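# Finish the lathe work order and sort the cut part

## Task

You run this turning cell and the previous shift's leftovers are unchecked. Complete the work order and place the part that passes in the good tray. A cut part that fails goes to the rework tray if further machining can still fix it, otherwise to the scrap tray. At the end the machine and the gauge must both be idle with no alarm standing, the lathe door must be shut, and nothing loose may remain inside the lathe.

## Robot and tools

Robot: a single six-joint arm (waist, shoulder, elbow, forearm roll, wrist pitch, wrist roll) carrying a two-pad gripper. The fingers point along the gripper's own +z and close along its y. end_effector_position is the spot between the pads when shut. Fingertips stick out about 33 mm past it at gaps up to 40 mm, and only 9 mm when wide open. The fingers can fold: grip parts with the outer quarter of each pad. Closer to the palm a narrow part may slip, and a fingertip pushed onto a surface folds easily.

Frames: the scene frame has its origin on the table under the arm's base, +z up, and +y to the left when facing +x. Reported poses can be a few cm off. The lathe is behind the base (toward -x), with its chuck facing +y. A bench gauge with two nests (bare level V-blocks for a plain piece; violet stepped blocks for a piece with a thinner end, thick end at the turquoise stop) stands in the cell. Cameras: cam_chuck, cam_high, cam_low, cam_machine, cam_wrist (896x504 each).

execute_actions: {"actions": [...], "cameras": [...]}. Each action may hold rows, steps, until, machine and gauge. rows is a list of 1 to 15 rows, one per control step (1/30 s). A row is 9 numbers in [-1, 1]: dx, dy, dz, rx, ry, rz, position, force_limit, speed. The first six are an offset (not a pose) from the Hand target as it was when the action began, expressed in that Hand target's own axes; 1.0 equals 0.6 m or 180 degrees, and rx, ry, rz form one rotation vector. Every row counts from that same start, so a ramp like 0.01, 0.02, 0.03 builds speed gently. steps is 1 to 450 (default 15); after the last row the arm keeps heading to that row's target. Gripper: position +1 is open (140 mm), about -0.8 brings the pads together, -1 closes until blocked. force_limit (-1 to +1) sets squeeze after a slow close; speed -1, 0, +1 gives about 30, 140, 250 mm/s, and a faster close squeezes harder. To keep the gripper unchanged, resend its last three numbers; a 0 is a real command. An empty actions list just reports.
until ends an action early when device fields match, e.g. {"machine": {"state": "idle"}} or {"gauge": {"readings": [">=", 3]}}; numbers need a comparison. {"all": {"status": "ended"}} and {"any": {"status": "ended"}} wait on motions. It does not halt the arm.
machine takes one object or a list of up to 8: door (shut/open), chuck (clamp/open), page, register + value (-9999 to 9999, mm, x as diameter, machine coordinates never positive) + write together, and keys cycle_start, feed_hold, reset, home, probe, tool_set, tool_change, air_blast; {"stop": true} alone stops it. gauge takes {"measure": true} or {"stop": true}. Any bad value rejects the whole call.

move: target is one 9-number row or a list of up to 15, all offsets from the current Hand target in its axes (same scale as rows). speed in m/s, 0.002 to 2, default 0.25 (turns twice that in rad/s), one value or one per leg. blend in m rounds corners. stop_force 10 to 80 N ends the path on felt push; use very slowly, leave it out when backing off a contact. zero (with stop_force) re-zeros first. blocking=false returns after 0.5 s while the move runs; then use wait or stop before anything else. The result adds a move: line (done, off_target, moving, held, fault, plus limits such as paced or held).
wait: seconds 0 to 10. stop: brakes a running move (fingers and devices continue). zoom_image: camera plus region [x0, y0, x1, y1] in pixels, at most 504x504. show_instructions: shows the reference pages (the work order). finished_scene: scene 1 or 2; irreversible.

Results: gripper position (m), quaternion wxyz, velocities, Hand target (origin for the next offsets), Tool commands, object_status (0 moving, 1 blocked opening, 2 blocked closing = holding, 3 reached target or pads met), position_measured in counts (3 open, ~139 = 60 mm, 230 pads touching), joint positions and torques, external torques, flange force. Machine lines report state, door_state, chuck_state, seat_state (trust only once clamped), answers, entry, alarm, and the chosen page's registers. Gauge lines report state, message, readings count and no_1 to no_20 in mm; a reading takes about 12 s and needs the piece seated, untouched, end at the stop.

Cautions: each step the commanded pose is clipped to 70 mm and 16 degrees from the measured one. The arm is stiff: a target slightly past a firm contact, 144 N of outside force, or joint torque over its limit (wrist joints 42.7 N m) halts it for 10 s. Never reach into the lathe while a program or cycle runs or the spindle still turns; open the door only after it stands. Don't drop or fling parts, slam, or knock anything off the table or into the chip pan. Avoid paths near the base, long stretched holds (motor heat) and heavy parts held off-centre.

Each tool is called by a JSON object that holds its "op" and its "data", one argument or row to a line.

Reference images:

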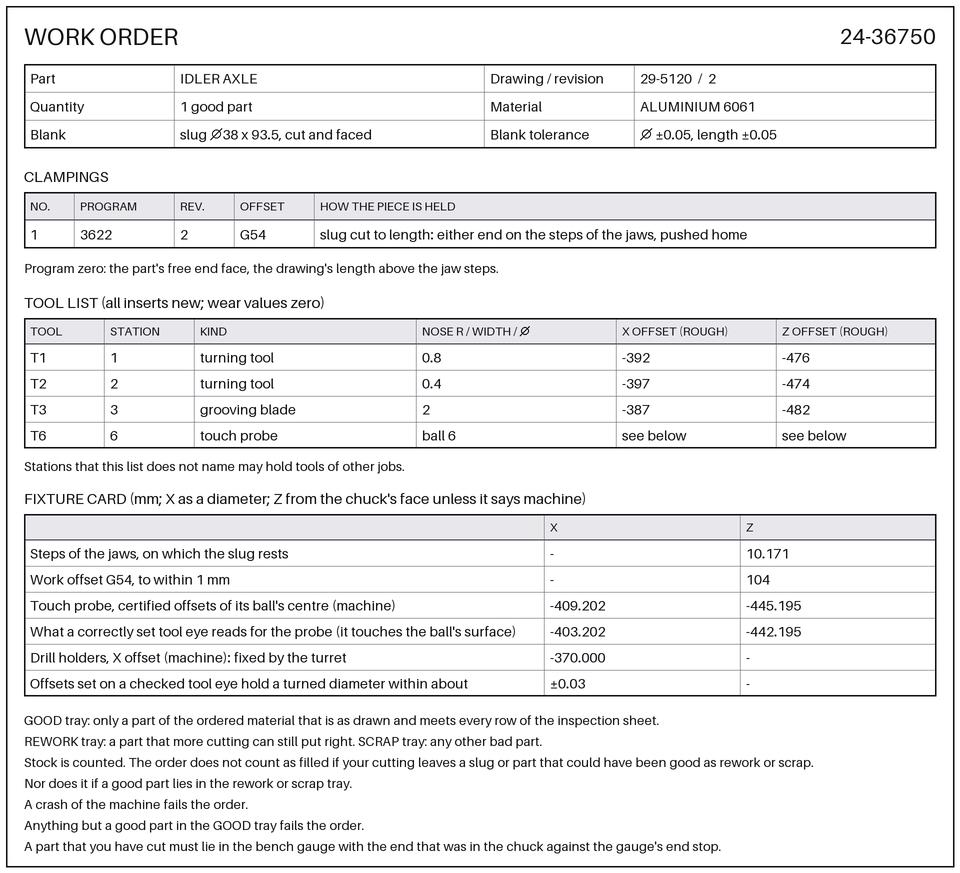

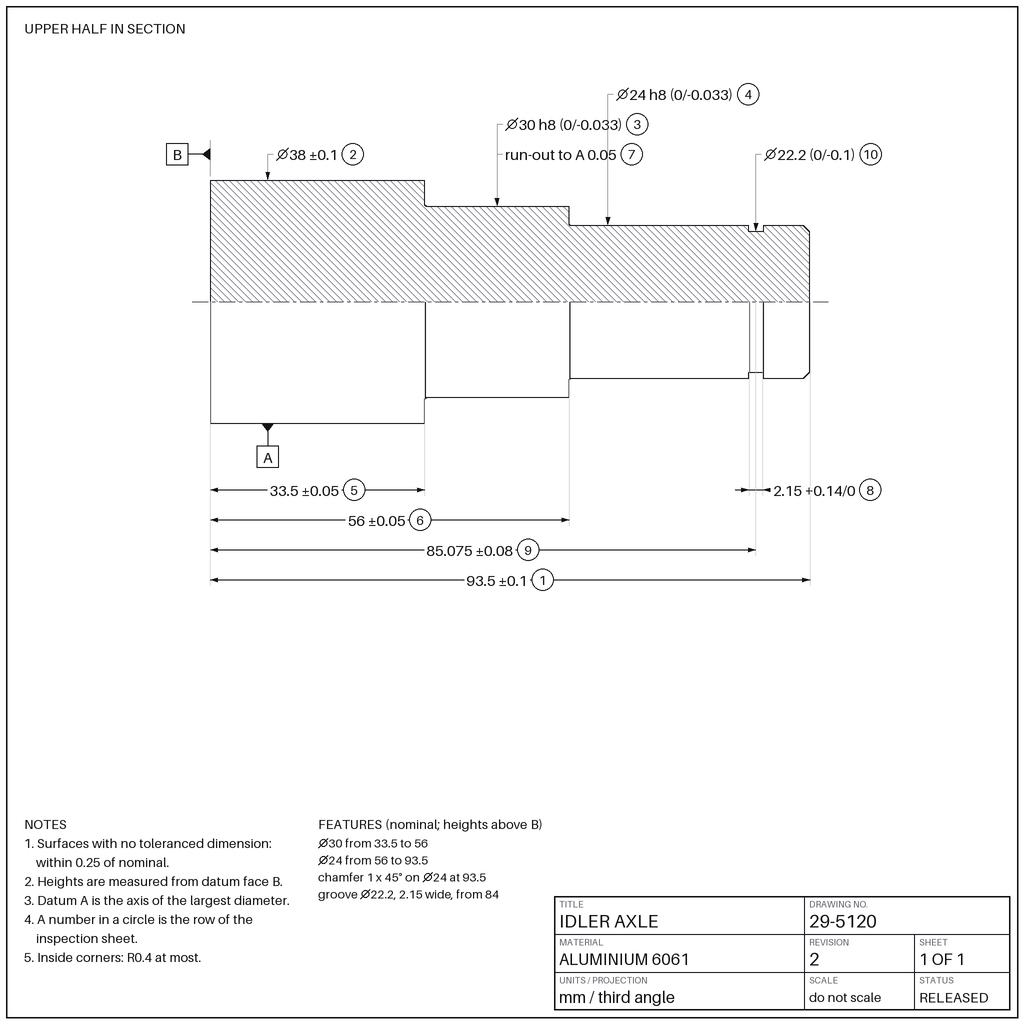

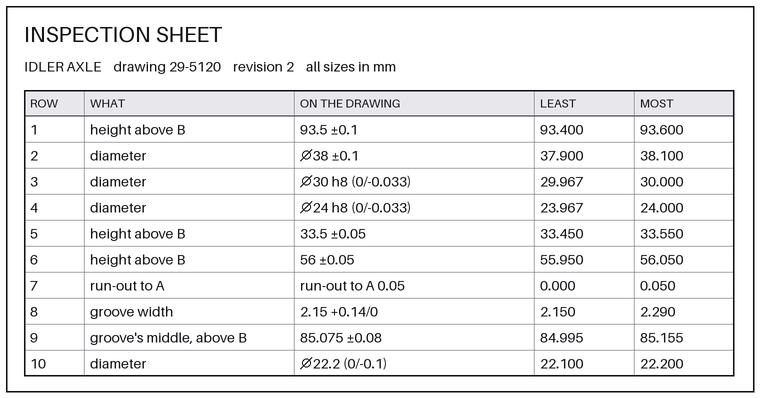

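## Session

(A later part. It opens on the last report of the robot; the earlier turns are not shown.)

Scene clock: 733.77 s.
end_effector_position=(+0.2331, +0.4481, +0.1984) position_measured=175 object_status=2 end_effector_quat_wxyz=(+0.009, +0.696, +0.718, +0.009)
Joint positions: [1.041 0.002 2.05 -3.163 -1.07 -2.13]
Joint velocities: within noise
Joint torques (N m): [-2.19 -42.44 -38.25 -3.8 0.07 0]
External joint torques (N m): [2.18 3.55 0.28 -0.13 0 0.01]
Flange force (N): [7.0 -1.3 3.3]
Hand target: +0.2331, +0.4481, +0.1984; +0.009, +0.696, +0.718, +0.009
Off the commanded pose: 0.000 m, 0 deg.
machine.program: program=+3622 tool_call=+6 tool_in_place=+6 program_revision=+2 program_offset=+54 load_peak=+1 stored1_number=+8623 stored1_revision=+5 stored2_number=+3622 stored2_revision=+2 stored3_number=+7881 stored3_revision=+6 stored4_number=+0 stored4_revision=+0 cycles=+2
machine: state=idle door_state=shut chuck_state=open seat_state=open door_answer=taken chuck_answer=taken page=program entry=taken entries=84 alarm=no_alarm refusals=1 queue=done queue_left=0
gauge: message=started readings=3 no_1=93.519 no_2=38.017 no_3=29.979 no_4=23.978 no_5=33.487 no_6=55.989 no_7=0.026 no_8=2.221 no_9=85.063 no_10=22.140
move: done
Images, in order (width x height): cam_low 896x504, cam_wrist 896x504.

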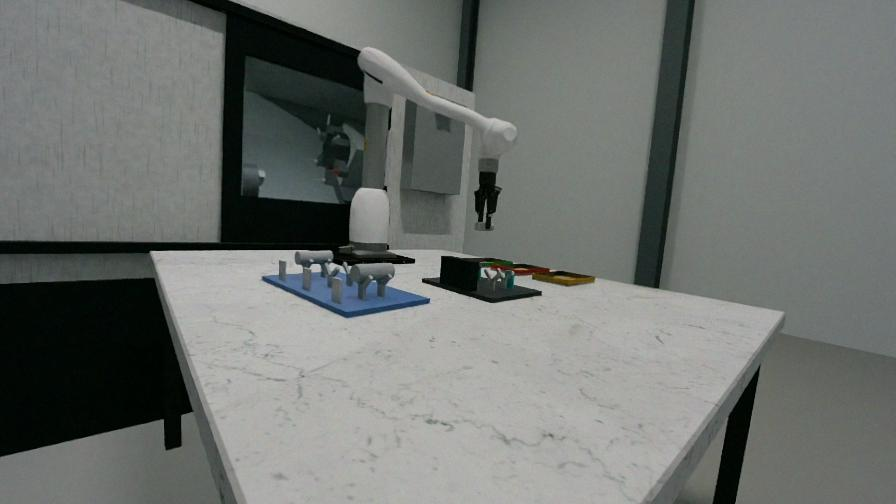

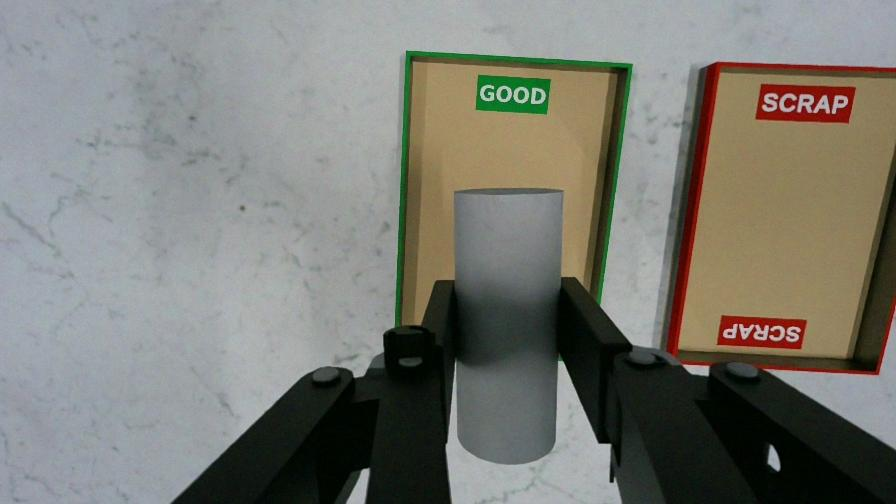

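{"op": "move", "data": {
  "target": [0.039,0.021,0.222,0,0,0,-1,0,-1],
  "speed": 0.15,
  "cameras": ["cam_wrist"]
}}

{"op": "move", "data": {
  "target": [0,0,0.06,0,0,0,-1,0,-1],
  "speed": 0.015,
  "stop_force": 10,
  "cameras": ["cam_wrist"]
}}

Scene clock: 736.10 s.
end_effector_position=(+0.2484, +0.4719, +0.0656) position_measured=175 object_status=2 end_effector_quat_wxyz=(+0.009, +0.696, +0.718, +0.009)
Joint positions: [1.04 0.189 2.131 -3.167 -0.803 -2.123]
Joint velocities: within noise
Joint torques (N m): [-1.83 -55.11 -31.63 -3.09 0.44 0.03]
External joint torques (N m): [1.73 3.53 0.32 -0.13 -0.37 -0.03]
Flange force (N): [5.7 -0.7 4.1]
Hand target: +0.2484, +0.4719, +0.0655; +0.009, +0.696, +0.718, +0.009
Off the commanded pose: 0.000 m, 0 deg.
machine.program: program=+3622 tool_call=+6 tool_in_place=+6 program_revision=+2 program_offset=+54 load_peak=+1 stored1_number=+8623 stored1_revision=+5 stored2_number=+3622 stored2_revision=+2 stored3_number=+7881 stored3_revision=+6 stored4_number=+0 stored4_revision=+0 cycles=+2
machine: state=idle door_state=shut chuck_state=open seat_state=open door_answer=taken chuck_answer=taken page=program entry=taken entries=84 alarm=no_alarm refusals=1 queue=done queue_left=0
gauge: message=started readings=3 no_1=93.519 no_2=38.017 no_3=29.979 no_4=23.978 no_5=33.487 no_6=55.989 no_7=0.026 no_8=2.221 no_9=85.063 no_10=22.140
move: done
Images, in order (width x height): cam_wrist 896x504.

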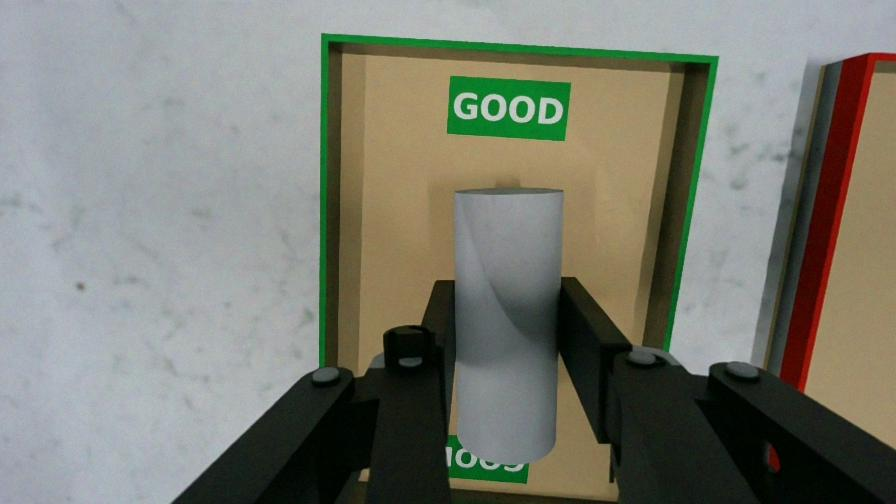

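Scene clock: 738.03 s.
end_effector_position=(+0.2490, +0.4720, +0.0459) position_measured=175 object_status=2 end_effector_quat_wxyz=(+0.009, +0.696, +0.718, +0.009)
Joint positions: [1.039 0.215 2.145 -3.168 -0.762 -2.122]
Joint velocities: within noise
Joint torques (N m): [-1.46 -40.85 -19.07 -2.9 -0.02 -0.24]
External joint torques (N m): [1.41 -12.75 -11.12 -0.2 0.1 0.25]
Flange force (N): [4.3 -0.6 -25.1]
Hand target: +0.2490, +0.4720, +0.0459; +0.009, +0.696, +0.718, +0.009 (not the last commanded pose)
Off the commanded pose: 0.016 m, 0 deg.
machine.program: program=+3622 tool_call=+6 tool_in_place=+6 program_revision=+2 program_offset=+54 load_peak=+1 stored1_number=+8623 stored1_revision=+5 stored2_number=+3622 stored2_revision=+2 stored3_number=+7881 stored3_revision=+6 stored4_number=+0 stored4_revision=+0 cycles=+2
machine: state=idle door_state=shut chuck_state=open seat_state=open door_answer=taken chuck_answer=taken page=program entry=taken entries=84 alarm=no_alarm refusals=1 queue=done queue_left=0
gauge: message=started readings=3 no_1=93.519 no_2=38.017 no_3=29.979 no_4=23.978 no_5=33.487 no_6=55.989 no_7=0.026 no_8=2.221 no_9=85.063 no_10=22.140
move: contact
Images, in order (width x height): cam_wrist 896x504.

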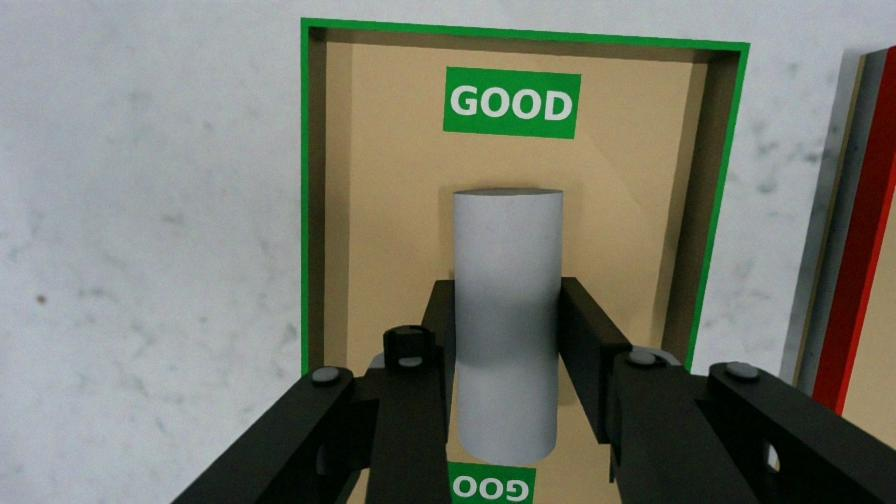

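{"op": "execute_actions", "data": {
  "actions": [
    {"rows":[[0,0,0,0,0,0,-0.1,-1,-1]],"steps":45}
  ],
  "cameras": []
}}

{"op": "move", "data": {
  "target": [0,0,-0.3,0,0,0,-0.1,-1,-1],
  "speed": 0.15,
  "cameras": ["cam_wrist","cam_machine","cam_high"]
}}

Scene clock: 740.53 s.
end_effector_position=(+0.2490, +0.4720, +0.0459) position_measured=141 object_status=3 end_effector_quat_wxyz=(+0.009, +0.696, +0.718, +0.009)
Joint positions: [1.039 0.215 2.145 -3.168 -0.762 -2.122]
Joint velocities: within noise
Joint torques (N m): [-2.1 -54.54 -29.27 -3.02 0.11 -0.02]
External joint torques (N m): [2 1.38 -0.84 -0.09 -0.04 0.02]
Flange force (N): [5.1 -1.6 1.2]
Hand target: +0.2490, +0.4720, +0.0459; +0.009, +0.696, +0.718, +0.009
Off the commanded pose: 0.000 m, 0 deg.
machine.program: program=+3622 tool_call=+6 tool_in_place=+6 program_revision=+2 program_offset=+54 load_peak=+1 stored1_number=+8623 stored1_revision=+5 stored2_number=+3622 stored2_revision=+2 stored3_number=+7881 stored3_revision=+6 stored4_number=+0 stored4_revision=+0 cycles=+2
machine: state=idle door_state=shut chuck_state=open seat_state=open door_answer=taken chuck_answer=taken page=program entry=taken entries=84 alarm=no_alarm refusals=1 queue=done queue_left=0
gauge: message=started readings=3 no_1=93.519 no_2=38.017 no_3=29.979 no_4=23.978 no_5=33.487 no_6=55.989 no_7=0.026 no_8=2.221 no_9=85.063 no_10=22.140
No camera images: "cameras" was empty.

Scene clock: 742.13 s.
end_effector_position=(+0.2443, +0.4720, +0.2258) position_measured=141 object_status=3 end_effector_quat_wxyz=(+0.009, +0.696, +0.718, +0.009)
Joint positions: [1.046 0.022 1.975 -3.162 -1.125 -2.126]
Joint velocities: within noise
Joint torques (N m): [-1.63 -42.96 -38.62 -3.91 0.02 0]
External joint torques (N m): [1.54 1.11 -0.35 -0.11 0.05 0]
Flange force (N): [3.6 -1.4 0.5]
Hand target: +0.2443, +0.4720, +0.2259; +0.009, +0.696, +0.718, +0.009
Off the commanded pose: 0.000 m, 0 deg.
machine.program: program=+3622 tool_call=+6 tool_in_place=+6 program_revision=+2 program_offset=+54 load_peak=+1 stored1_number=+8623 stored1_revision=+5 stored2_number=+3622 stored2_revision=+2 stored3_number=+7881 stored3_revision=+6 stored4_number=+0 stored4_revision=+0 cycles=+2
machine: state=idle door_state=shut chuck_state=open seat_state=open door_answer=taken chuck_answer=taken page=program entry=taken entries=84 alarm=no_alarm refusals=1 queue=done queue_left=0
gauge: message=started readings=3 no_1=93.519 no_2=38.017 no_3=29.979 no_4=23.978 no_5=33.487 no_6=55.989 no_7=0.026 no_8=2.221 no_9=85.063 no_10=22.140
move: done
Images, in order (width x height): cam_high 896x504, cam_machine 896x504, cam_wrist 896x504.

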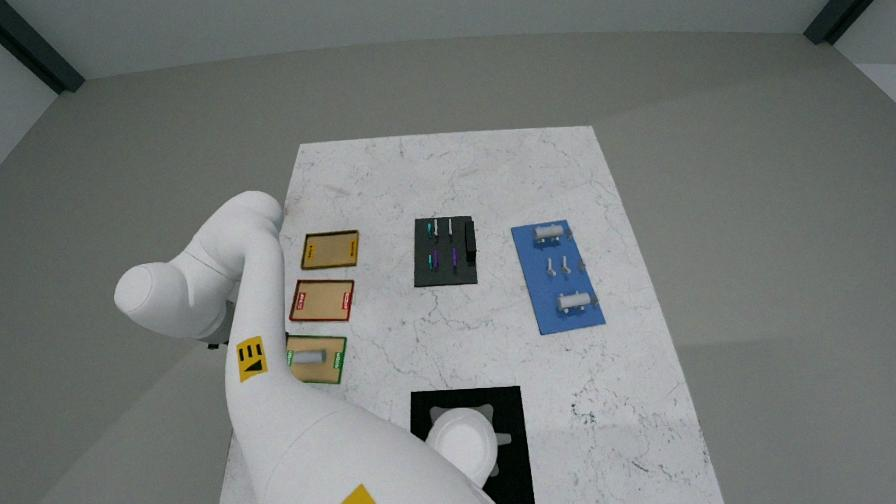

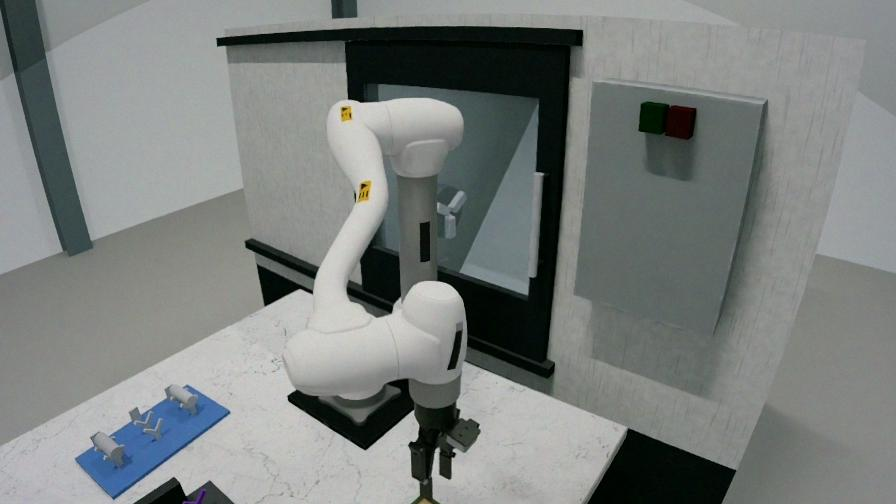

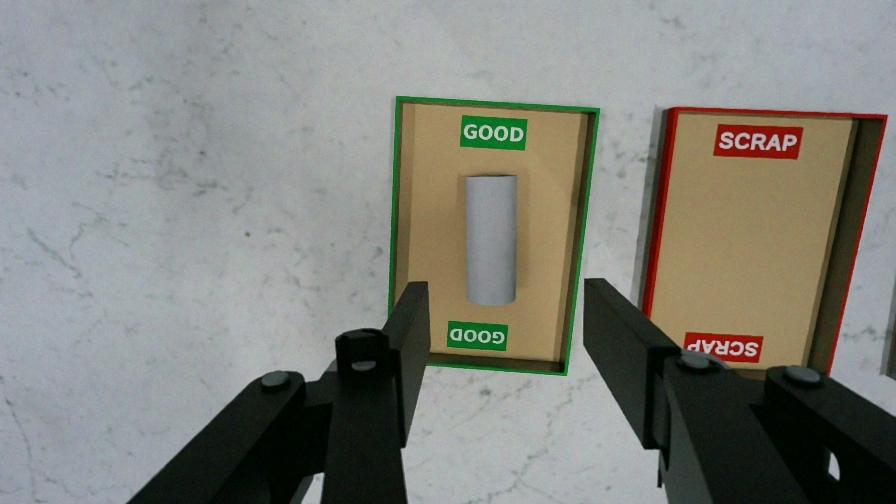

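{"op": "finished_scene", "data": {
  "scene": 1
}}

The scene is finished: the task was done.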